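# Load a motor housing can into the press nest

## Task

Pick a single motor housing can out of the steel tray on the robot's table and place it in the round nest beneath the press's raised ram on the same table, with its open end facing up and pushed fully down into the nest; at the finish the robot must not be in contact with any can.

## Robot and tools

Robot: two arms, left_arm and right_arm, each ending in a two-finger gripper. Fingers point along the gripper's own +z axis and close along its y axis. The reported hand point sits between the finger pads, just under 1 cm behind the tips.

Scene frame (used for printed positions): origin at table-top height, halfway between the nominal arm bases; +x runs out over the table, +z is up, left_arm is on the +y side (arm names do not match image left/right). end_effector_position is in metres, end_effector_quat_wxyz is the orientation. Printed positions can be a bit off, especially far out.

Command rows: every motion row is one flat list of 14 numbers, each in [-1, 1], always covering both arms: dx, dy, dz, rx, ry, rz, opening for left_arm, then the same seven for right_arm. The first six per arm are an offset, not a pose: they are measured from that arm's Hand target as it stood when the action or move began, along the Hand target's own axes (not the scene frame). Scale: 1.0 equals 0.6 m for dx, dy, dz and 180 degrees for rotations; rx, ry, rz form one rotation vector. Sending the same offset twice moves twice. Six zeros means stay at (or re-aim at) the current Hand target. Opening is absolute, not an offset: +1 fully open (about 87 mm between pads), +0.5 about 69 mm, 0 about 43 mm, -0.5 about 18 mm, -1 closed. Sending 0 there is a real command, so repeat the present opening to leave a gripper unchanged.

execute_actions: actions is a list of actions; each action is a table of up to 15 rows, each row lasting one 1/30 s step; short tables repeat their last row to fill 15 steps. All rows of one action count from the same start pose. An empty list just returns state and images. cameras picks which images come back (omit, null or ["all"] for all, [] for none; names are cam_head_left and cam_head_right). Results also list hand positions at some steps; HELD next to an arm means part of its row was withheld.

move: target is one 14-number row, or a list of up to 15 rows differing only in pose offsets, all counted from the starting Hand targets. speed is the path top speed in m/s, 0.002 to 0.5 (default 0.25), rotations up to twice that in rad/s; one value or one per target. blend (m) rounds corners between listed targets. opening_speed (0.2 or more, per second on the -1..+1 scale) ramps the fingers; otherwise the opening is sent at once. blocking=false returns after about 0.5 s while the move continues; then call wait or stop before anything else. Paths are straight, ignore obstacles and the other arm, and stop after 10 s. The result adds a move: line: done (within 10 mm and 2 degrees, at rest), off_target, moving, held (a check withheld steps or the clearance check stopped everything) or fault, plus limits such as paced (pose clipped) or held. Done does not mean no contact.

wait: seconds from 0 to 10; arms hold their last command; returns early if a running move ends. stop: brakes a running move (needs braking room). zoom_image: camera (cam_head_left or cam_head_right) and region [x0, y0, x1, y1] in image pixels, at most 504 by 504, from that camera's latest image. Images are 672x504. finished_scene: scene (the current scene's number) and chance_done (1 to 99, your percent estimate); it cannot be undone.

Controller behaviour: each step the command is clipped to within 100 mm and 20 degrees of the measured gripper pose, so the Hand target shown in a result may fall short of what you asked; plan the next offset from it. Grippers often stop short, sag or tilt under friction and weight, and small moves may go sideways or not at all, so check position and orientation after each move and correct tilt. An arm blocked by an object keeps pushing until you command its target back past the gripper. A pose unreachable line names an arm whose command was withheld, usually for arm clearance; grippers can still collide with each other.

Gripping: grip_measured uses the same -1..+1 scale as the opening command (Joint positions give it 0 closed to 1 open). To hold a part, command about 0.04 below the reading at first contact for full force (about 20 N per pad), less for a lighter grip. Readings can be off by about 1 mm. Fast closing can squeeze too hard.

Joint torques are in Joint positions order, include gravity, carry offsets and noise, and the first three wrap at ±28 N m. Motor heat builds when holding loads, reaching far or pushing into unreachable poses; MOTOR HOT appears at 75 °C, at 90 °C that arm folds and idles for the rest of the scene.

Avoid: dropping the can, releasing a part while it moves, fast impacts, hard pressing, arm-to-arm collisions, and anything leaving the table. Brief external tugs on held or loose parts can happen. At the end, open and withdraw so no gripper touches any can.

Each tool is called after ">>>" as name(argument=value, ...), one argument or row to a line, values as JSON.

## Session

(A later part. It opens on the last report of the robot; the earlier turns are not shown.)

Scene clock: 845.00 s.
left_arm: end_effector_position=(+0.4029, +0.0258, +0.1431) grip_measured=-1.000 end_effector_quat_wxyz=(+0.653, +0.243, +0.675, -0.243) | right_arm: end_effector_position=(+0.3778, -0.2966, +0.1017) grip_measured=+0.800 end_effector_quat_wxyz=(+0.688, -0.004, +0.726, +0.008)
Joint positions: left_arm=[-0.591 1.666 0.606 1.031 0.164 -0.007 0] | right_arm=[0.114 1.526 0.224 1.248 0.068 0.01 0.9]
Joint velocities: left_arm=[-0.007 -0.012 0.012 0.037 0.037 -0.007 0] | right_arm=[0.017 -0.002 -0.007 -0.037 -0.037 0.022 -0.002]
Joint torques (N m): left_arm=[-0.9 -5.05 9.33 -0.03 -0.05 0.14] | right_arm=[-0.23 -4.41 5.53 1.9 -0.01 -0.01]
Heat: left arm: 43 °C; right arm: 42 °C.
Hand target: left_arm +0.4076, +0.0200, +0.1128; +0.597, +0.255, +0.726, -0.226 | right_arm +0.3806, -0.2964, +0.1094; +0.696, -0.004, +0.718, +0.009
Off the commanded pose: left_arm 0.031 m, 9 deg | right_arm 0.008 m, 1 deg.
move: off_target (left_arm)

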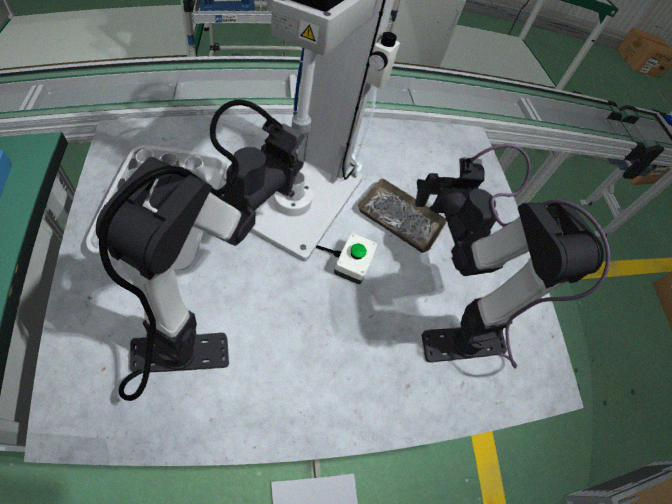

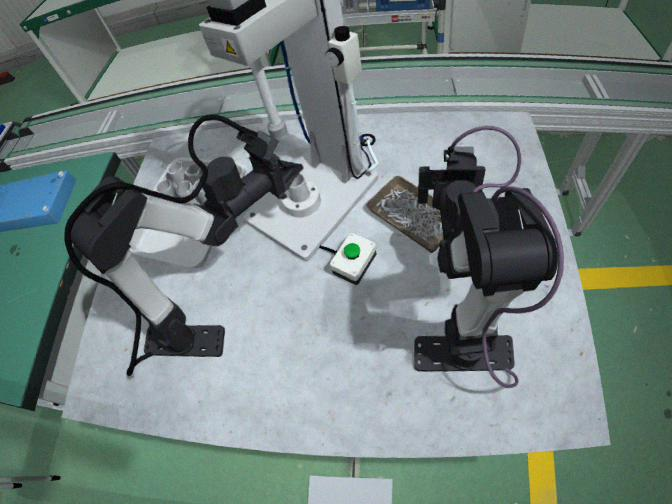

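>>> move(
  target=[0.02, 0, 0.012, 0, 0.0, 0, -1, 0,0,0,0,0,0,0.8],
  speed=0.04,
)

>>> zoom_image(
  camera="cam_head_right",
  region=[260, 150, 340, 230],
)

>>> zoom_image(
  camera="cam_head_left",
  region=[255, 140, 335, 220],
)

Scene clock: 850.03 s.
left_arm: end_effector_position=(+0.4051, +0.0245, +0.1435) grip_measured=-1.000 end_effector_quat_wxyz=(+0.660, +0.241, +0.668, -0.245) | right_arm: end_effector_position=(+0.3778, -0.2966, +0.1017) grip_measured=+0.800 end_effector_quat_wxyz=(+0.688, -0.004, +0.726, +0.008)
Joint positions: left_arm=[-0.591 1.688 0.605 1.075 0.164 -0.007 0] | right_arm=[0.114 1.526 0.224 1.248 0.068 0.01 0.9]
Joint velocities: left_arm=[0.017 0.012 -0.022 -0.081 -0.081 0.007 0] | right_arm=[-0.007 0.007 -0.012 -0.022 -0.051 -0.007 -0.014]
Joint torques (N m): left_arm=[-1.32 -2.48 8.83 0 -0.05 0.18] | right_arm=[-0.23 -4.41 5.53 1.9 -0.01 -0.01]
Heat: left arm: 43 °C; right arm: 42 °C.
Hand target: left_arm +0.4111, +0.0168, +0.0997; +0.597, +0.255, +0.726, -0.226 | right_arm +0.3806, -0.2964, +0.1094; +0.696, -0.004, +0.718, +0.009
Off the commanded pose: left_arm 0.045 m, 10 deg | right_arm 0.008 m, 1 deg.
move: off_target (left_arm)

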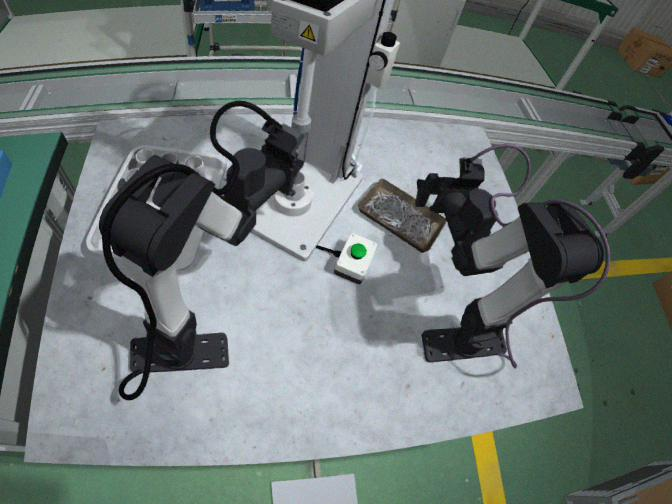

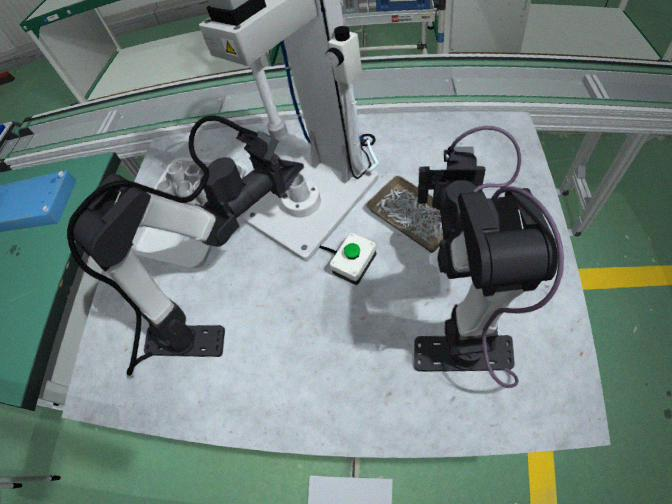

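Scaled by 6.300.

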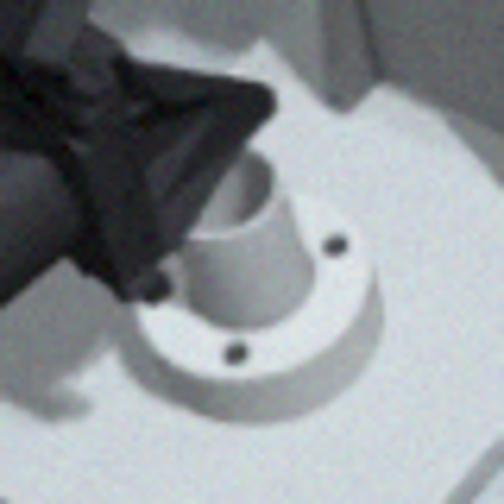

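Scaled by 6.300.

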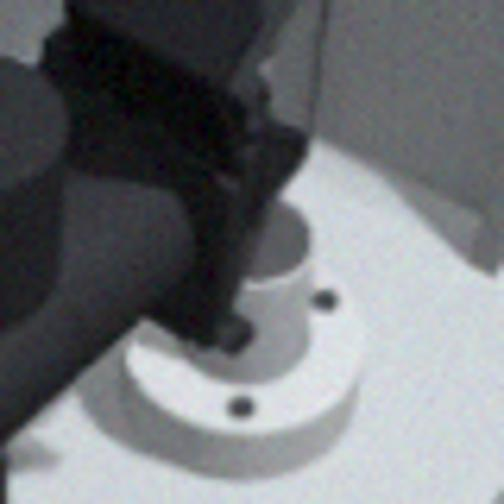

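>>> move(
  target=[
    [-0.09, 0, -0.01, 0, -0.025, 0, -1, 0,0,0,0,0,0,0.8],
    [-0.1, 0.01, -0.19, 0, -0.025, 0, -1, 0,0,0,0,0,0,0.8],
  ],
  speed=0.08,
)

>>> zoom_image(
  camera="cam_head_right",
  region=[270, 160, 330, 220],
)

>>> zoom_image(
  camera="cam_head_left",
  region=[265, 160, 325, 220],
)

Scene clock: 856.60 s.
left_arm: end_effector_position=(+0.3407, +0.0836, +0.1838) grip_measured=-1.000 end_effector_quat_wxyz=(+0.626, +0.243, +0.703, -0.236) | right_arm: end_effector_position=(+0.3778, -0.2966, +0.1017) grip_measured=+0.800 end_effector_quat_wxyz=(+0.688, -0.004, +0.726, +0.008)
Joint positions: left_arm=[-0.513 1.132 0.48 0.543 0.233 -0.004 0] | right_arm=[0.114 1.526 0.224 1.248 0.068 0.01 0.9]
Joint velocities: left_arm=[-0.012 0.002 0.002 -0.066 0.051 0.007 0] | right_arm=[-0.002 0.002 -0.007 0.066 -0.037 -0.007 -0.01]
Joint torques (N m): left_arm=[0.73 -5.08 5.55 1.56 0.22 0.16] | right_arm=[-0.23 -4.41 5.53 1.9 -0.01 -0.01]
Heat: left arm: 43 °C; right arm: 42 °C.
Hand target: left_arm +0.3383, +0.0862, +0.1829; +0.625, +0.247, +0.702, -0.235 | right_arm +0.3806, -0.2964, +0.1094; +0.696, -0.004, +0.718, +0.009
Off the commanded pose: left_arm 0.006 m, 0 deg | right_arm 0.008 m, 1 deg.
move: done

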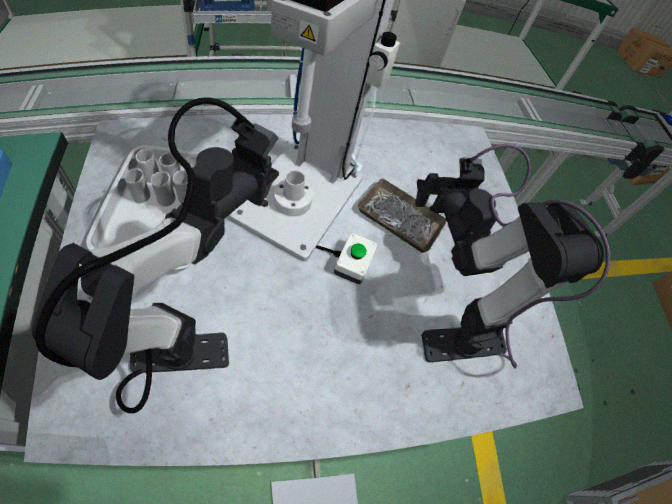

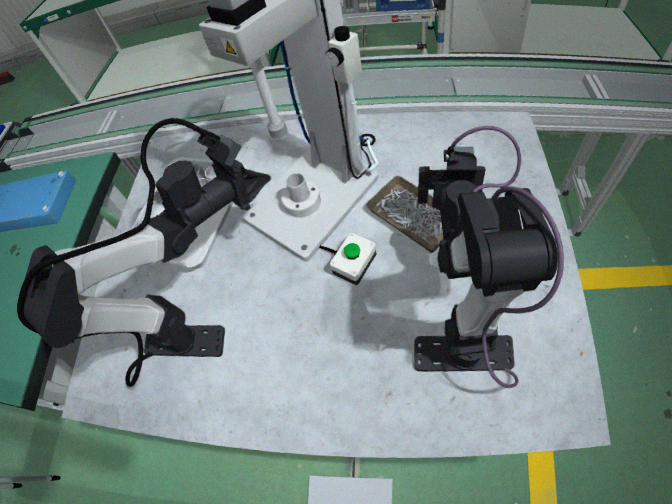

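Scaled by 8.400.

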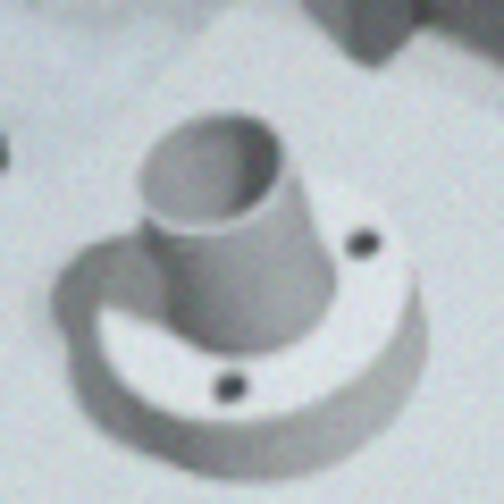

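Scaled by 8.400.

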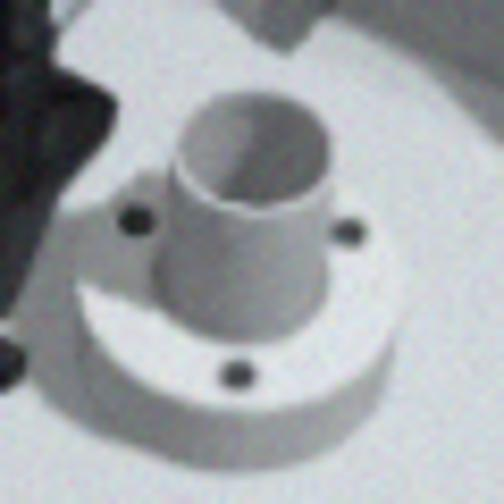

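>>> move(
  target=[0.155, -0.013, 0.009, 0, -0.008, 0, 0.8, 0,0,0,0,0,0,0.8],
  speed=0.12,
  cameras=[],
)

Scene clock: 866.37 s.
left_arm: end_effector_position=(+0.3291, +0.0833, +0.0906) grip_measured=+0.800 end_effector_quat_wxyz=(+0.633, +0.245, +0.694, -0.239) | right_arm: end_effector_position=(+0.3778, -0.2966, +0.1017) grip_measured=+0.800 end_effector_quat_wxyz=(+0.688, -0.004, +0.726, +0.008)
Joint positions: left_arm=[-0.535 1.542 0.205 1.251 0.218 -0.003 0.9] | right_arm=[0.114 1.526 0.224 1.248 0.068 0.01 0.9]
Joint velocities: left_arm=[-0.002 0.007 -0.007 -0.007 -0.022 0.022 -0.006] | right_arm=[-0.007 -0.007 0.007 0.066 0.095 -0.051 -0.006]
Joint torques (N m): left_arm=[-0.62 -3.63 3.21 1.77 0.01 0.05] | right_arm=[-0.21 -4.42 5.53 1.9 -0.01 0]
Heat: left arm: 42 °C; right arm: 42 °C.
Hand target: left_arm +0.3280, +0.0829, +0.0889; +0.634, +0.244, +0.694, -0.238 | right_arm +0.3806, -0.2964, +0.1094; +0.696, -0.004, +0.718, +0.009
Off the commanded pose: left_arm 0.002 m, 0 deg | right_arm 0.008 m, 1 deg.
move: done
No camera images: "cameras" was empty.

>>> move(
  target=[0, 0, 0.15, 0, 0, 0, 0.8, 0,0,0,0,0,0,0.8],
  speed=0.1,
)

>>> zoom_image(
  camera="cam_head_right",
  region=[270, 160, 330, 220],
)

>>> zoom_image(
  camera="cam_head_left",
  region=[265, 160, 325, 220],
)

Scene clock: 871.23 s.
left_arm: end_effector_position=(+0.3683, +0.0469, +0.0736) grip_measured=+0.907 end_effector_quat_wxyz=(+0.628, +0.248, +0.696, -0.243) | right_arm: end_effector_position=(+0.3778, -0.2966, +0.1017) grip_measured=+0.800 end_effector_quat_wxyz=(+0.688, -0.004, +0.726, +0.008)
Joint positions: left_arm=[-0.583 1.806 0.398 1.314 0.18 -0.009 0.954] | right_arm=[0.114 1.526 0.224 1.248 0.068 0.01 0.9]
Joint velocities: left_arm=[-0.042 -0.002 -0.002 0.022 0.037 -0.037 -0.007] | right_arm=[-0.017 -0.002 -0.002 0.037 -0.007 -0.081 0.006]
Joint torques (N m): left_arm=[-1.99 -1.91 13.15 1.08 -0.22 -0.02] | right_arm=[-0.21 -4.41 5.53 1.9 -0.01 -0.01]
Heat: left arm: 42 °C; right arm: 42 °C.
Hand target: left_arm +0.3968, +0.0256, +0.0793; +0.634, +0.243, +0.694, -0.239 | right_arm +0.3806, -0.2964, +0.1094; +0.696, -0.004, +0.718, +0.009
Off the commanded pose: left_arm 0.037 m, 1 deg | right_arm 0.008 m, 1 deg.
move: off_target (left_arm)

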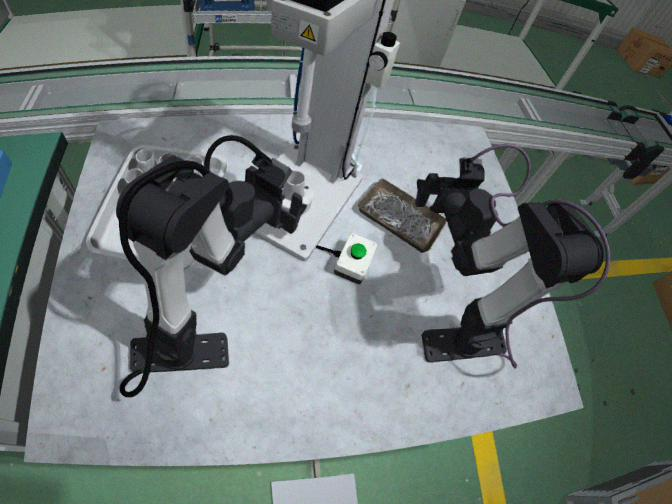

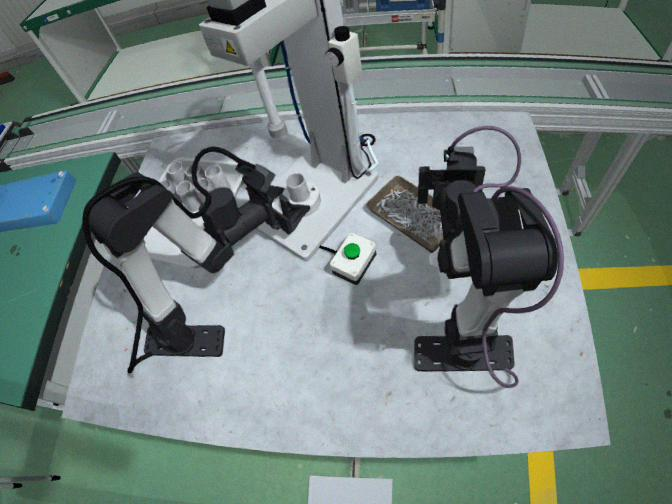

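Scaled by 8.400.

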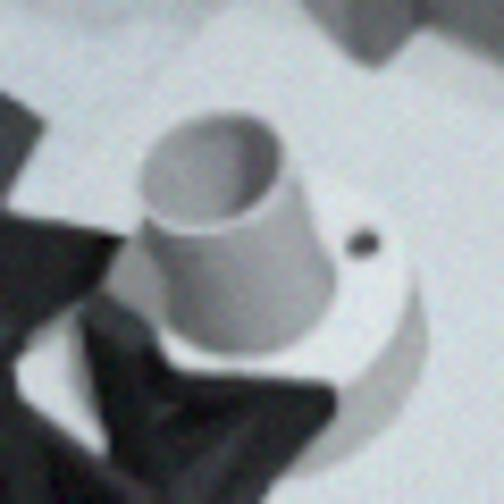

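Scaled by 8.400.

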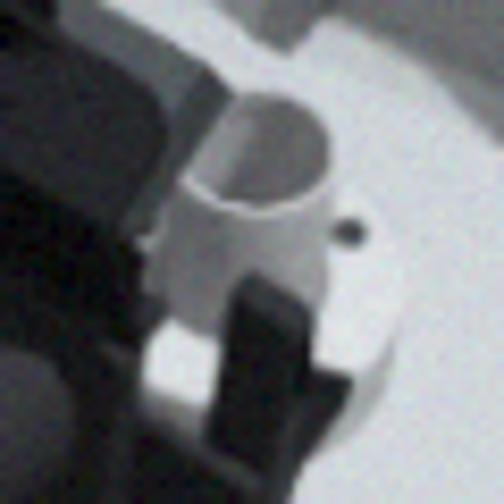

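>>> move(
  target=[-0.02, 0, -0.09, 0, -0.01, 0, 0.8, 0,0,0,0,0,0,0.8],
  speed=0.1,
  cameras=[],
)

>>> move(
  target=[-0.025, 0.005, 0.0, 0, 0, 0, 0.8, 0,0,0,0,0,0,0.8],
  speed=0.1,
)

>>> zoom_image(
  camera="cam_head_right",
  region=[250, 150, 330, 230],
)

>>> zoom_image(
  camera="cam_head_left",
  region=[245, 150, 325, 230],
)

Scene clock: 880.03 s.
left_arm: end_effector_position=(+0.3560, +0.0572, +0.0871) grip_measured=+0.800 end_effector_quat_wxyz=(+0.634, +0.244, +0.693, -0.240) | right_arm: end_effector_position=(+0.3778, -0.2966, +0.1017) grip_measured=+0.800 end_effector_quat_wxyz=(+0.688, -0.004, +0.726, +0.008)
Joint positions: left_arm=[-0.579 1.697 0.339 1.278 0.175 -0.009 0.9] | right_arm=[0.114 1.526 0.224 1.248 0.068 0.01 0.9]
Joint velocities: left_arm=[-0.012 -0.027 0.002 0.022 -0.051 0.066 -0.01] | right_arm=[-0.002 -0.012 -0.002 -0.081 -0.007 0.007 -0.006]
Joint torques (N m): left_arm=[0.62 -8.55 3.19 1.79 0.13 0.02] | right_arm=[-0.23 -4.44 5.53 1.9 -0.01 0]
Heat: left arm: 44 °C; right arm: 42 °C.
Hand target: left_arm +0.3564, +0.0595, +0.0969; +0.645, +0.240, +0.684, -0.242 | right_arm +0.3806, -0.2964, +0.1094; +0.696, -0.004, +0.718, +0.009
Off the commanded pose: left_arm 0.009 m, 2 deg | right_arm 0.008 m, 1 deg.
move: done
No camera images: "cameras" was empty.

Scene clock: 881.13 s.
left_arm: end_effector_position=(+0.3550, +0.0625, +0.0987) grip_measured=+0.800 end_effector_quat_wxyz=(+0.634, +0.242, +0.695, -0.238) | right_arm: end_effector_position=(+0.3778, -0.2966, +0.1017) grip_measured=+0.800 end_effector_quat_wxyz=(+0.688, -0.004, +0.726, +0.008)
Joint positions: left_arm=[-0.566 1.611 0.339 1.189 0.181 -0.009 0.9] | right_arm=[0.114 1.526 0.224 1.248 0.068 0.01 0.9]
Joint velocities: left_arm=[0.002 0.012 -0.022 -0.051 0.022 -0.037 -0.002] | right_arm=[-0.012 0.002 -0.002 -0.007 -0.022 0.051 0.014]
Joint torques (N m): left_arm=[0.7 -7.98 5.46 1.57 0.21 0.04] | right_arm=[-0.23 -4.42 5.53 1.9 -0.01 0]
Heat: left arm: 44 °C; right arm: 42 °C.
Hand target: left_arm +0.3593, +0.0613, +0.1120; +0.645, +0.240, +0.684, -0.242 | right_arm +0.3806, -0.2964, +0.1094; +0.696, -0.004, +0.718, +0.009
Off the commanded pose: left_arm 0.014 m, 2 deg | right_arm 0.008 m, 1 deg.
move: off_target (left_arm)

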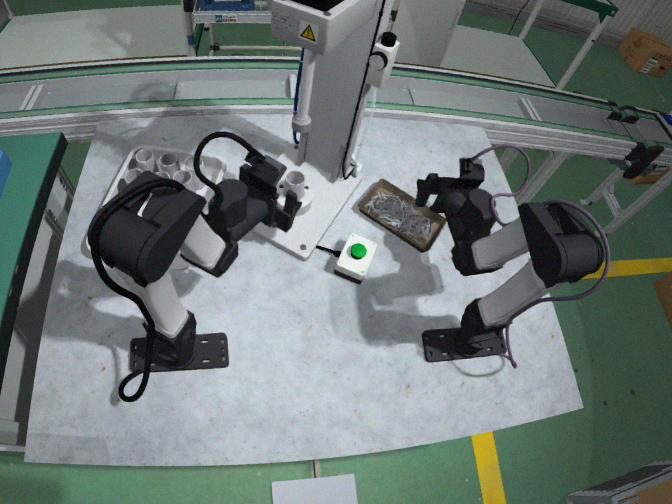

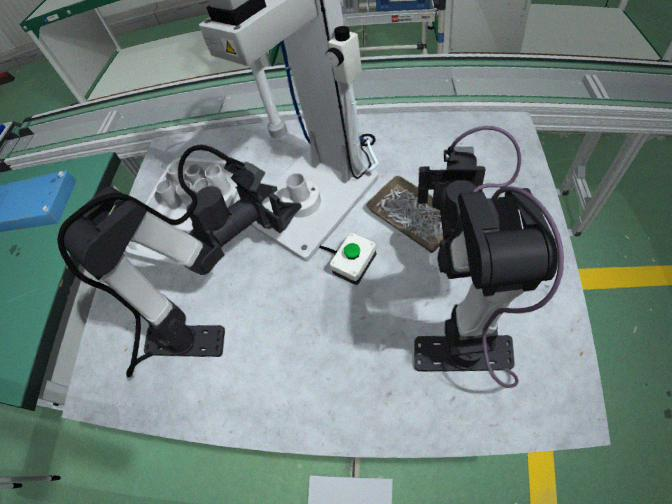

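Scaled by 6.300.

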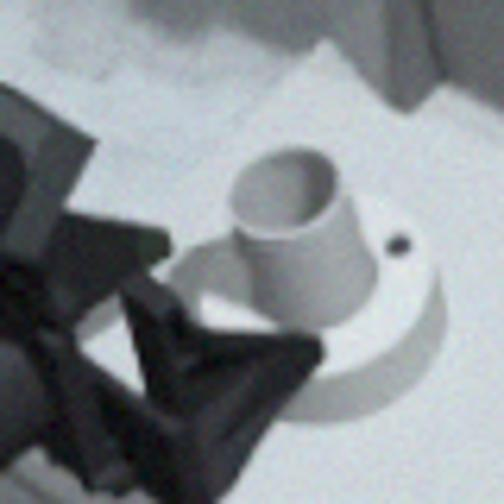

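Scaled by 6.300.

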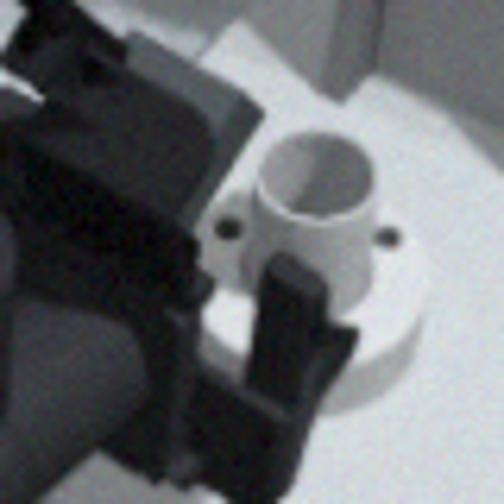

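>>> move(
  target=[0.0, 0, 0.098, 0, 0.004, 0, 0.8, 0,0,0,0,0,0,0.8],
  speed=0.08,
)

>>> zoom_image(
  camera="cam_head_right",
  region=[250, 150, 330, 230],
)

>>> zoom_image(
  camera="cam_head_left",
  region=[245, 150, 325, 230],
)

Scene clock: 889.47 s.
left_arm: end_effector_position=(+0.4005, +0.0282, +0.1068) grip_measured=+0.800 end_effector_quat_wxyz=(+0.640, +0.244, +0.687, -0.241) | right_arm: end_effector_position=(+0.3778, -0.2966, +0.1017) grip_measured=+0.800 end_effector_quat_wxyz=(+0.688, -0.004, +0.726, +0.008)
Joint positions: left_arm=[-0.588 1.772 0.563 1.144 0.165 -0.009 0.9] | right_arm=[0.114 1.526 0.224 1.248 0.068 0.01 0.9]
Joint velocities: left_arm=[0.002 -0.012 0.002 -0.066 0.007 -0.007 -0.017] | right_arm=[-0.012 -0.002 0.002 -0.007 -0.081 0.022 -0.01]
Joint torques (N m): left_arm=[-0.59 -6.16 6.24 1.58 0.02 0.02] | right_arm=[-0.23 -4.42 5.53 1.9 -0.01 -0.01]
Heat: left arm: 43 °C; right arm: 42 °C.
Hand target: left_arm +0.4046, +0.0240, +0.1076; +0.641, +0.241, +0.688, -0.241 | right_arm +0.3806, -0.2964, +0.1094; +0.696, -0.004, +0.718, +0.009
Off the commanded pose: left_arm 0.006 m, 0 deg | right_arm 0.008 m, 1 deg.
move: done

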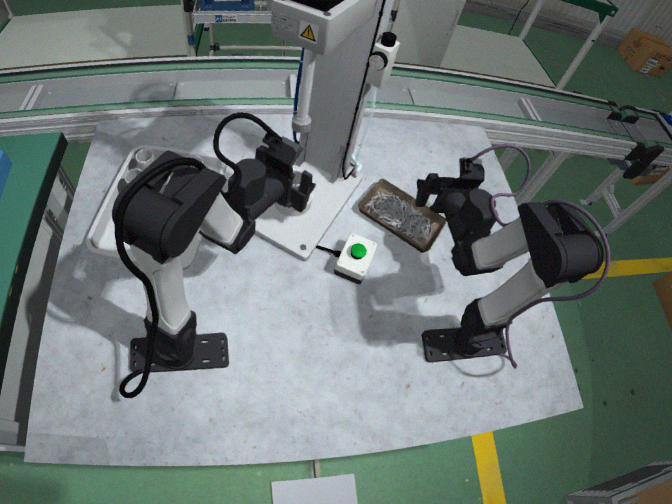

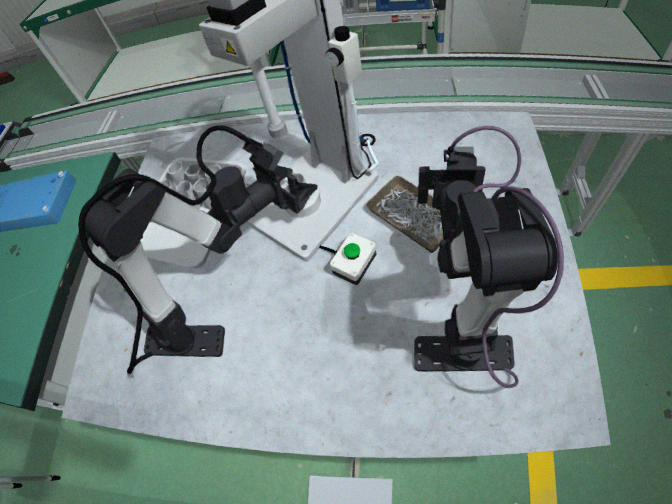

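Scaled by 6.300.

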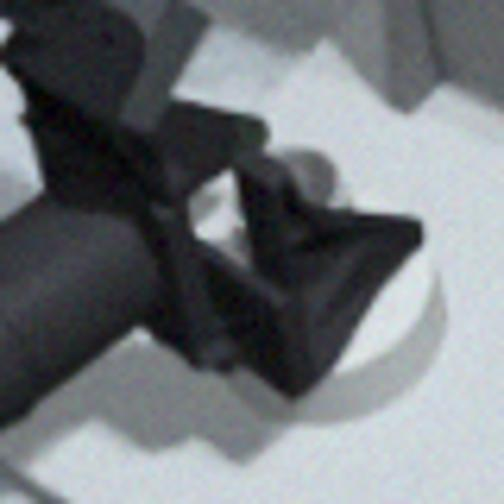

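Scaled by 6.300.

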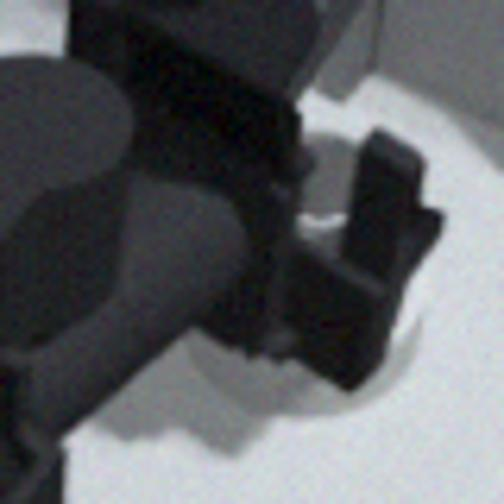

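>>> move(
  target=[0.03, 0.0, 0.0, 0, 0.006, 0, 0.8, 0,0,0,0,0,0,0.8],
  speed=0.05,
  cameras=[],
)

>>> move(
  target=[0, 0.0, 0.0, 0, 0, 0, 0.06, 0,0,0,0,0,0,0.8],
  opening_speed=0.3,
)

>>> zoom_image(
  camera="cam_head_right",
  region=[270, 160, 330, 220],
)

>>> zoom_image(
  camera="cam_head_left",
  region=[265, 160, 325, 220],
)

Scene clock: 893.57 s.
left_arm: end_effector_position=(+0.4012, +0.0281, +0.0873) grip_measured=+0.800 end_effector_quat_wxyz=(+0.629, +0.245, +0.699, -0.238) | right_arm: end_effector_position=(+0.3778, -0.2966, +0.1017) grip_measured=+0.800 end_effector_quat_wxyz=(+0.688, -0.004, +0.726, +0.008)
Joint positions: left_arm=[-0.588 1.83 0.563 1.169 0.164 -0.009 0.9] | right_arm=[0.114 1.526 0.224 1.248 0.068 0.01 0.9]
Joint velocities: left_arm=[-0.022 -0.012 -0.007 0.007 0.007 -0.007 0.002] | right_arm=[-0.012 -0.002 0.022 -0.051 -0.051 -0.007 -0.01]
Joint torques (N m): left_arm=[-0.68 -6.52 4.88 1.83 0.01 0.03] | right_arm=[-0.23 -4.42 5.53 1.9 -0.01 0]
Heat: left arm: 43 °C; right arm: 42 °C.
Hand target: left_arm +0.4033, +0.0247, +0.0895; +0.634, +0.243, +0.694, -0.239 | right_arm +0.3806, -0.2964, +0.1094; +0.696, -0.004, +0.718, +0.009
Off the commanded pose: left_arm 0.005 m, 1 deg | right_arm 0.008 m, 1 deg.
move: done
No camera images: "cameras" was empty.

Scene clock: 896.23 s.
left_arm: end_effector_position=(+0.4004, +0.0267, +0.0880) grip_measured=+0.060 end_effector_quat_wxyz=(+0.629, +0.246, +0.697, -0.240) | right_arm: end_effector_position=(+0.3778, -0.2966, +0.1017) grip_measured=+0.800 end_effector_quat_wxyz=(+0.688, -0.004, +0.726, +0.008)
Joint positions: left_arm=[-0.592 1.83 0.563 1.172 0.164 -0.009 0.53] | right_arm=[0.114 1.526 0.224 1.248 0.068 0.01 0.9]
Joint velocities: left_arm=[-0.002 -0.002 -0.002 0.022 -0.007 -0.095 -0.004] | right_arm=[-0.007 0.002 -0.002 0.037 0.022 -0.022 -0.014]
Joint torques (N m): left_arm=[-0.35 -6.53 4.96 1.79 0.05 0.02] | right_arm=[-0.23 -4.41 5.53 1.9 -0.01 -0.01]
Heat: left arm: 43 °C; right arm: 42 °C.
Hand target: left_arm +0.4033, +0.0246, +0.0895; +0.634, +0.243, +0.694, -0.239 | right_arm +0.3806, -0.2964, +0.1094; +0.696, -0.004, +0.718, +0.009
Off the commanded pose: left_arm 0.004 m, 1 deg | right_arm 0.008 m, 1 deg.
move: done

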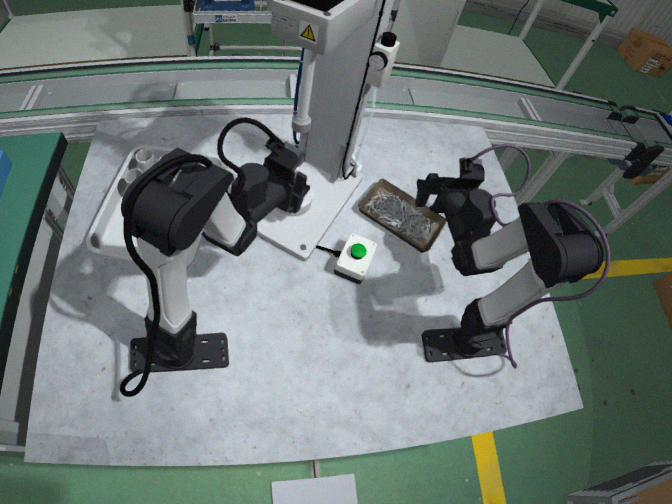

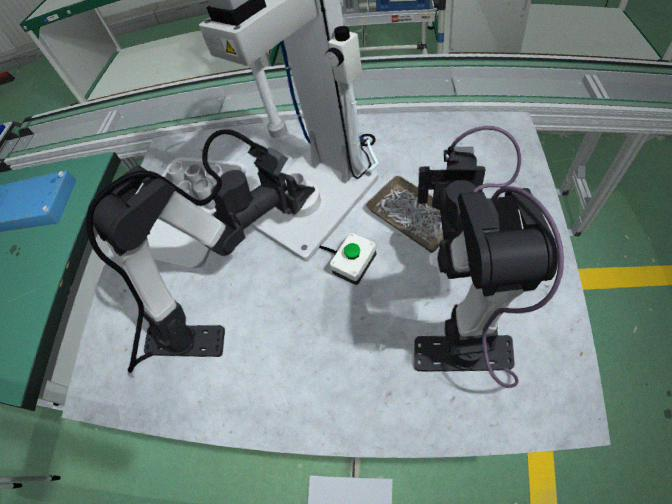

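Scaled by 8.400.

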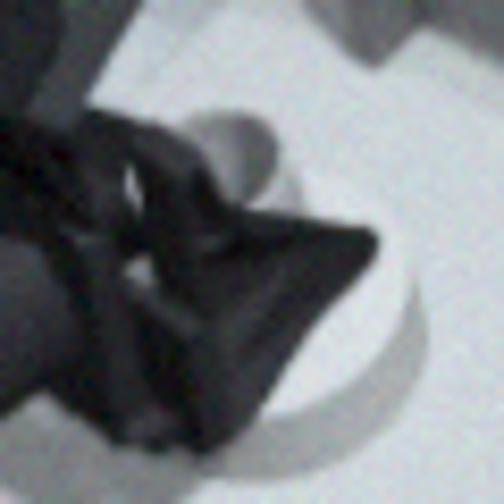

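Scaled by 8.400.

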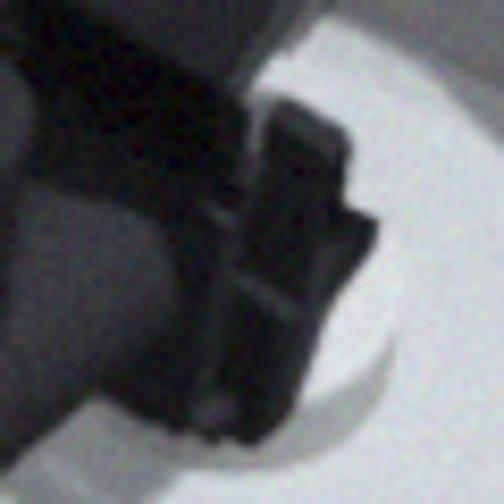

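>>> move(
  target=[0, 0.0, 0.0, 0, 0, 0, -0.12, 0,0,0,0,0,0,0.8],
  opening_speed=0.3,
  cameras=[],
)

>>> move(
  target=[0.02, -0.012, 0.006, 0, 0, 0, -0.12, 0,0,0,0,0,0,0.8],
  speed=0.03,
  cameras=[],
)

>>> move(
  target=[0.01, 0.0, 0.008, 0, 0.006, 0, -0.12, 0,0,0,0,0,0,0.8],
  speed=0.03,
)

>>> zoom_image(
  camera="cam_head_right",
  region=[270, 160, 330, 220],
)

>>> zoom_image(
  camera="cam_head_left",
  region=[265, 160, 325, 220],
)

Scene clock: 901.13 s.
left_arm: end_effector_position=(+0.3995, +0.0252, +0.0885) grip_measured=-0.027 end_effector_quat_wxyz=(+0.629, +0.248, +0.696, -0.242) | right_arm: end_effector_position=(+0.3778, -0.2966, +0.1017) grip_measured=+0.800 end_effector_quat_wxyz=(+0.688, -0.004, +0.726, +0.008)
Joint positions: left_arm=[-0.595 1.83 0.563 1.174 0.166 -0.009 0.487] | right_arm=[0.114 1.526 0.224 1.248 0.068 0.01 0.9]
Joint velocities: left_arm=[0.002 0.012 -0.002 0.051 -0.007 -0.037 -0.009] | right_arm=[-0.007 -0.007 0.002 -0.022 -0.007 -0.037 -0.006]
Joint torques (N m): left_arm=[-0.02 -6.45 4.98 1.78 0 0.05] | right_arm=[-0.23 -4.42 5.53 1.9 -0.01 -0.01]
Heat: left arm: 42 °C; right arm: 42 °C.
Hand target: left_arm +0.4033, +0.0246, +0.0895; +0.634, +0.243, +0.694, -0.239 | right_arm +0.3806, -0.2964, +0.1094; +0.696, -0.004, +0.718, +0.009
Off the commanded pose: left_arm 0.004 m, 1 deg | right_arm 0.008 m, 1 deg.
move: done
No camera images: "cameras" was empty.

Scene clock: 902.03 s.
left_arm: end_effector_position=(+0.3993, +0.0206, +0.0888) grip_measured=-0.028 end_effector_quat_wxyz=(+0.644, +0.245, +0.683, -0.243) | right_arm: end_effector_position=(+0.3778, -0.2966, +0.1017) grip_measured=+0.800 end_effector_quat_wxyz=(+0.688, -0.004, +0.726, +0.008)
Joint positions: left_arm=[-0.61 1.872 0.556 1.264 0.147 -0.009 0.486] | right_arm=[0.114 1.526 0.224 1.248 0.068 0.01 0.9]
Joint velocities: left_arm=[-0.022 -0.002 0.007 -0.022 -0.022 0.051 0.001] | right_arm=[0.002 -0.002 -0.012 0.007 -0.022 -0.007 0.017]
Joint torques (N m): left_arm=[-1.1 -5.07 4.85 1.49 -0.1 0] | right_arm=[-0.23 -4.41 5.53 1.9 -0.01 0]
Heat: left arm: 42 °C; right arm: 42 °C.
Hand target: left_arm +0.4003, +0.0172, +0.0771; +0.634, +0.243, +0.694, -0.239 | right_arm +0.3806, -0.2964, +0.1094; +0.696, -0.004, +0.718, +0.009
Off the commanded pose: left_arm 0.012 m, 2 deg | right_arm 0.008 m, 1 deg.
move: off_target (left_arm)
No camera images: "cameras" was empty.

Scene clock: 902.80 s.
left_arm: end_effector_position=(+0.3999, +0.0201, +0.0882) grip_measured=-0.029 end_effector_quat_wxyz=(+0.647, +0.243, +0.681, -0.243) | right_arm: end_effector_position=(+0.3778, -0.2966, +0.1017) grip_measured=+0.800 end_effector_quat_wxyz=(+0.688, -0.004, +0.726, +0.008)
Joint positions: left_arm=[-0.612 1.884 0.556 1.282 0.143 -0.009 0.486] | right_arm=[0.114 1.526 0.224 1.248 0.068 0.01 0.9]
Joint velocities: left_arm=[0.017 -0.012 -0.007 -0.022 0.022 0.051 -0.011] | right_arm=[-0.007 0.007 0.002 0.037 0.007 0.11 -0.014]
Joint torques (N m): left_arm=[-0.94 -4.23 6.26 1.13 -0.07 0.04] | right_arm=[-0.23 -4.41 5.52 1.9 -0.01 0]
Heat: left arm: 42 °C; right arm: 42 °C.
Hand target: left_arm +0.4035, +0.0145, +0.0706; +0.627, +0.245, +0.700, -0.237 | right_arm +0.3806, -0.2964, +0.1094; +0.696, -0.004, +0.718, +0.009
Off the commanded pose: left_arm 0.019 m, 3 deg | right_arm 0.008 m, 1 deg.
move: off_target (left_arm)

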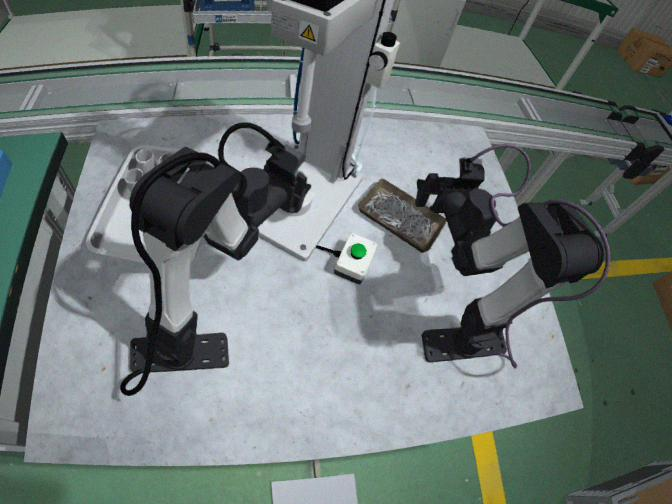

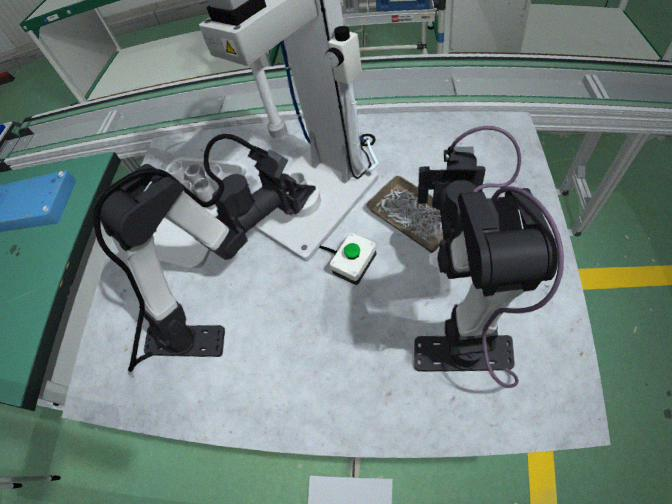

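Scaled by 8.400.

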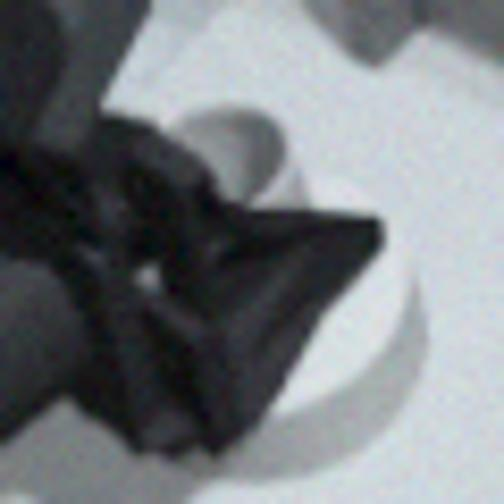

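Scaled by 8.400.

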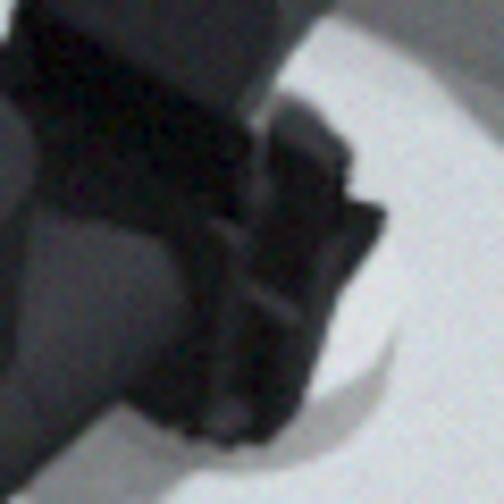

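>>> move(
  target=[0.012, -0.008, 0.01, 0, 0.01, 0, -0.12, 0,0,0,0,0,0,0.8],
  speed=0.03,
  cameras=[],
)

>>> move(
  target=[0.0, 0.012, -0.006, 0, 0, 0, -0.12, 0,0,0,0,0,0,0.8],
  speed=0.03,
)

>>> zoom_image(
  camera="cam_head_right",
  region=[270, 160, 330, 220],
)

>>> zoom_image(
  camera="cam_head_left",
  region=[265, 160, 325, 220],
)

Scene clock: 907.23 s.
left_arm: end_effector_position=(+0.4026, +0.0179, +0.0863) grip_measured=-0.035 end_effector_quat_wxyz=(+0.648, +0.237, +0.684, -0.235) | right_arm: end_effector_position=(+0.3778, -0.2966, +0.1017) grip_measured=+0.800 end_effector_quat_wxyz=(+0.688, -0.004, +0.726, +0.008)
Joint positions: left_arm=[-0.626 1.897 0.568 1.281 0.108 -0.009 0.482] | right_arm=[0.114 1.526 0.224 1.248 0.068 0.01 0.9]
Joint velocities: left_arm=[-0.002 0.002 -0.007 -0.051 -0.007 -0.022 -0.001] | right_arm=[-0.007 -0.002 -0.002 -0.051 -0.037 0.022 0.01]
Joint torques (N m): left_arm=[-1.32 -4.23 7.19 0.81 0.08 0.03] | right_arm=[-0.21 -4.42 5.53 1.9 -0.01 0]
Heat: left arm: 43 °C; right arm: 42 °C.
Hand target: left_arm +0.4043, +0.0072, +0.0628; +0.616, +0.248, +0.710, -0.234 | right_arm +0.3806, -0.2964, +0.1094; +0.696, -0.004, +0.718, +0.009
Off the commanded pose: left_arm 0.026 m, 5 deg | right_arm 0.008 m, 1 deg.
move: off_target (left_arm)
No camera images: "cameras" was empty.

Scene clock: 907.97 s.
left_arm: end_effector_position=(+0.4025, +0.0181, +0.0862) grip_measured=-0.036 end_effector_quat_wxyz=(+0.648, +0.239, +0.684, -0.237) | right_arm: end_effector_position=(+0.3778, -0.2966, +0.1017) grip_measured=+0.800 end_effector_quat_wxyz=(+0.688, -0.004, +0.726, +0.008)
Joint positions: left_arm=[-0.623 1.897 0.568 1.28 0.116 -0.009 0.482] | right_arm=[0.114 1.526 0.224 1.248 0.068 0.01 0.9]
Joint velocities: left_arm=[-0.002 0.002 -0.007 0.022 0.051 0.037 0.001] | right_arm=[-0.002 0.002 0.002 0.022 -0.022 0.022 -0.002]
Joint torques (N m): left_arm=[0.57 -4.9 6.53 0.83 0.24 0.06] | right_arm=[-0.23 -4.42 5.55 1.9 -0.01 0]
Heat: left arm: 42 °C; right arm: 42 °C.
Hand target: left_arm +0.4062, +0.0152, +0.0632; +0.616, +0.249, +0.710, -0.233 | right_arm +0.3806, -0.2964, +0.1094; +0.696, -0.004, +0.718, +0.009
Off the commanded pose: left_arm 0.024 m, 5 deg | right_arm 0.008 m, 1 deg.
move: off_target (left_arm)

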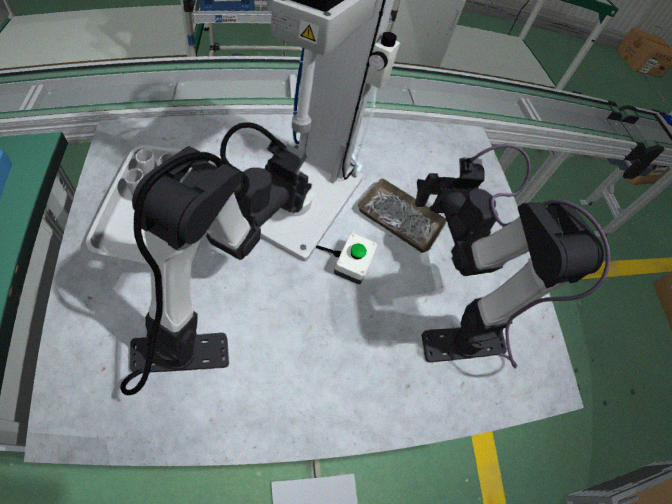

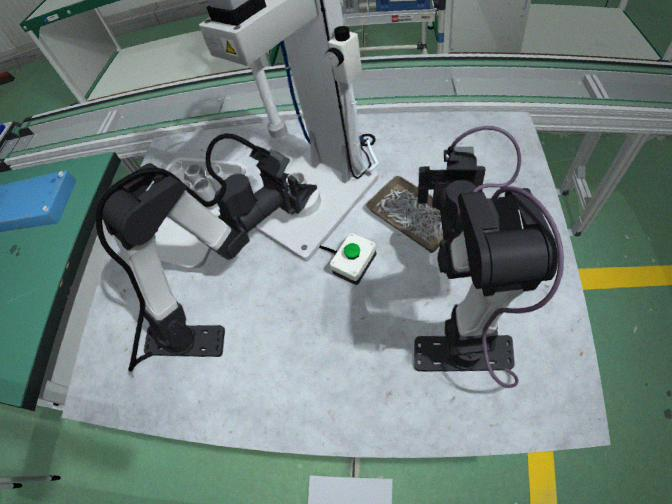

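Scaled by 8.400.

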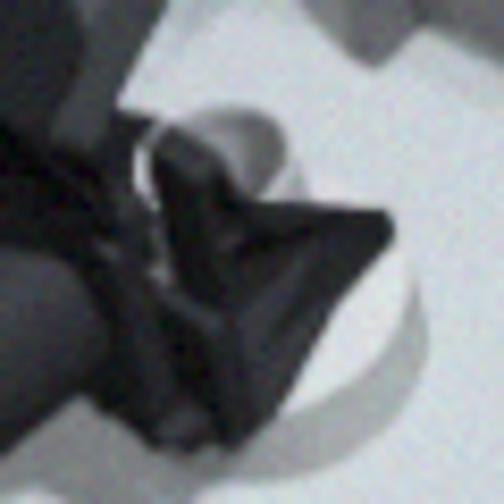

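Scaled by 8.400.

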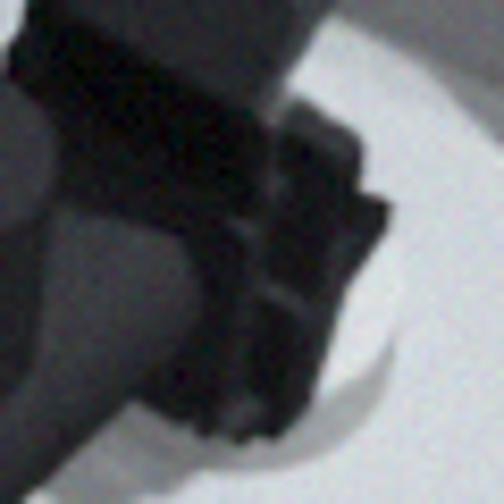

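>>> move(
  target=[-0.035, -0.0, -0.006, 0, -0.02, 0, -0.12, 0,0,0,0,0,0,0.8],
  speed=0.06,
  cameras=[],
)

>>> move(
  target=[0,0, 0, 0, 0, 0, 0.8, 0,0,0,0,0,0,0.8],
  opening_speed=0.3,
  cameras=[],
)

>>> move(
  target=[-0.03, 0, -0.16, 0, 0, 0, 0.8, 0,0,0,0,0,0,0.8],
  speed=0.08,
)

>>> zoom_image(
  camera="cam_head_right",
  region=[270, 160, 330, 220],
)

>>> zoom_image(
  camera="cam_head_left",
  region=[265, 160, 325, 220],
)

Scene clock: 912.60 s.
left_arm: end_effector_position=(+0.4026, +0.0180, +0.0865) grip_measured=-0.036 end_effector_quat_wxyz=(+0.648, +0.239, +0.683, -0.237) | right_arm: end_effector_position=(+0.3778, -0.2966, +0.1017) grip_measured=+0.800 end_effector_quat_wxyz=(+0.688, -0.004, +0.726, +0.008)
Joint positions: left_arm=[-0.623 1.897 0.568 1.281 0.116 -0.009 0.482] | right_arm=[0.114 1.526 0.224 1.248 0.068 0.01 0.9]
Joint velocities: left_arm=[-0.012 0.012 -0.037 -0.037 0.037 0.007 0.006] | right_arm=[-0.007 -0.012 -0.022 0.022 -0.022 -0.051 -0.002]
Joint torques (N m): left_arm=[0.66 -8.38 5.7 1.17 0.27 -0.05] | right_arm=[-0.23 -4.41 5.53 1.9 -0.01 -0.01]
Heat: left arm: 42 °C; right arm: 42 °C.
Hand target: left_arm +0.4059, +0.0159, +0.0847; +0.638, +0.241, +0.690, -0.241 | right_arm +0.3806, -0.2964, +0.1094; +0.696, -0.004, +0.718, +0.009
Off the commanded pose: left_arm 0.004 m, 1 deg | right_arm 0.008 m, 1 deg.
move: done
No camera images: "cameras" was empty.

Scene clock: 915.87 s.
left_arm: end_effector_position=(+0.4012, +0.0152, +0.0841) grip_measured=+0.800 end_effector_quat_wxyz=(+0.641, +0.246, +0.685, -0.242) | right_arm: end_effector_position=(+0.3778, -0.2966, +0.1017) grip_measured=+0.800 end_effector_quat_wxyz=(+0.688, -0.004, +0.726, +0.008)
Joint positions: left_arm=[-0.622 1.898 0.575 1.262 0.136 -0.009 0.9] | right_arm=[0.114 1.526 0.224 1.248 0.068 0.01 0.9]
Joint velocities: left_arm=[-0.007 -0.002 -0.012 -0.037 -0.037 0.066 -0.002] | right_arm=[-0.002 -0.007 -0.002 0.081 0.007 -0.007 -0.006]
Joint torques (N m): left_arm=[0.57 -8.32 5.38 1.37 0.1 -0.01] | right_arm=[-0.23 -4.41 5.53 1.9 -0.01 0]
Heat: left arm: 42 °C; right arm: 42 °C.
Hand target: left_arm +0.4060, +0.0159, +0.0846; +0.638, +0.241, +0.690, -0.241 | right_arm +0.3806, -0.2964, +0.1094; +0.696, -0.004, +0.718, +0.009
Off the commanded pose: left_arm 0.005 m, 1 deg | right_arm 0.008 m, 1 deg.
move: done
No camera images: "cameras" was empty.

Scene clock: 917.80 s.
left_arm: end_effector_position=(+0.3355, +0.0741, +0.1097) grip_measured=+0.800 end_effector_quat_wxyz=(+0.637, +0.241, +0.692, -0.239) | right_arm: end_effector_position=(+0.3778, -0.2966, +0.1017) grip_measured=+0.800 end_effector_quat_wxyz=(+0.688, -0.004, +0.726, +0.008)
Joint positions: left_arm=[-0.564 1.462 0.265 1.122 0.182 -0.009 0.9] | right_arm=[0.114 1.526 0.224 1.248 0.068 0.01 0.9]
Joint velocities: left_arm=[0.002 -0.012 0.002 -0.037 0.051 -0.051 -0.017] | right_arm=[-0.002 0.002 0.002 0.007 -0.007 -0.051 -0.002]
Joint torques (N m): left_arm=[0.64 -6.63 3.86 1.59 0.21 0.07] | right_arm=[-0.23 -4.41 5.53 1.9 -0.01 -0.01]
Heat: left arm: 42 °C; right arm: 42 °C.
Hand target: left_arm +0.3338, +0.0762, +0.1122; +0.638, +0.242, +0.690, -0.240 | right_arm +0.3806, -0.2964, +0.1094; +0.696, -0.004, +0.718, +0.009
Off the commanded pose: left_arm 0.003 m, 0 deg | right_arm 0.008 m, 1 deg.
move: done

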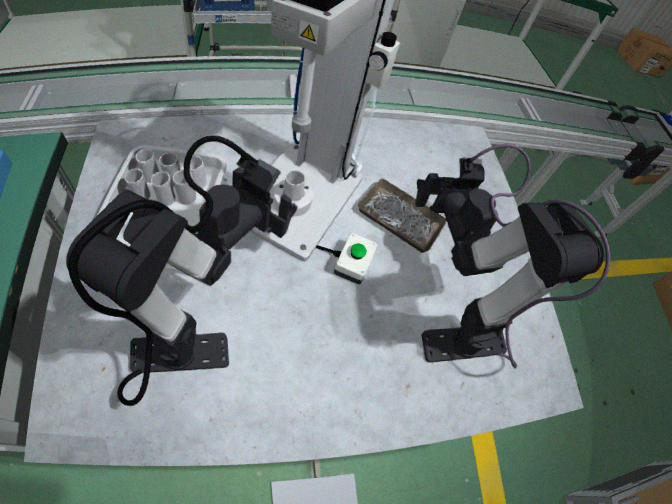

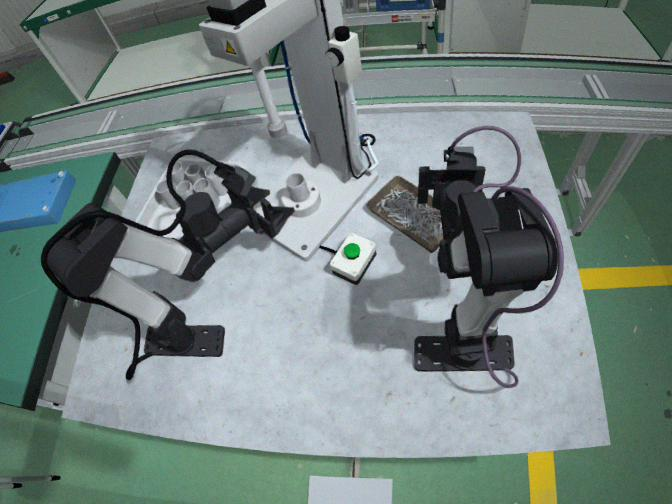

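Scaled by 8.400.

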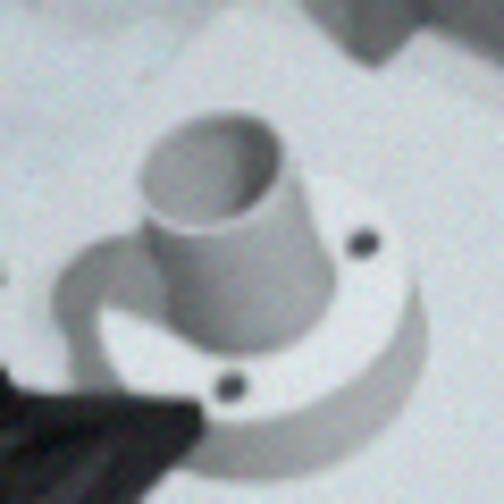

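Scaled by 8.400.

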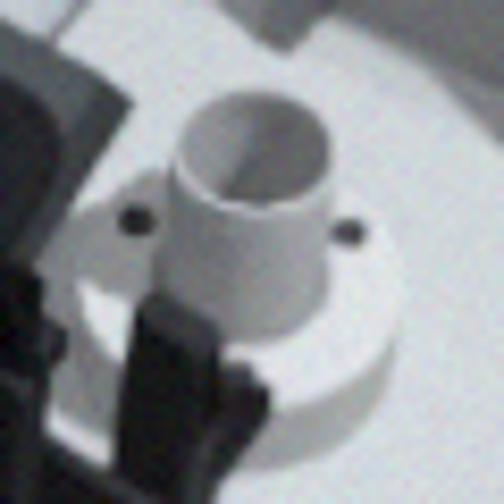

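>>> finished_scene(
  scene=2,
  chance_done=85,
)

The scene is finished: the task was done.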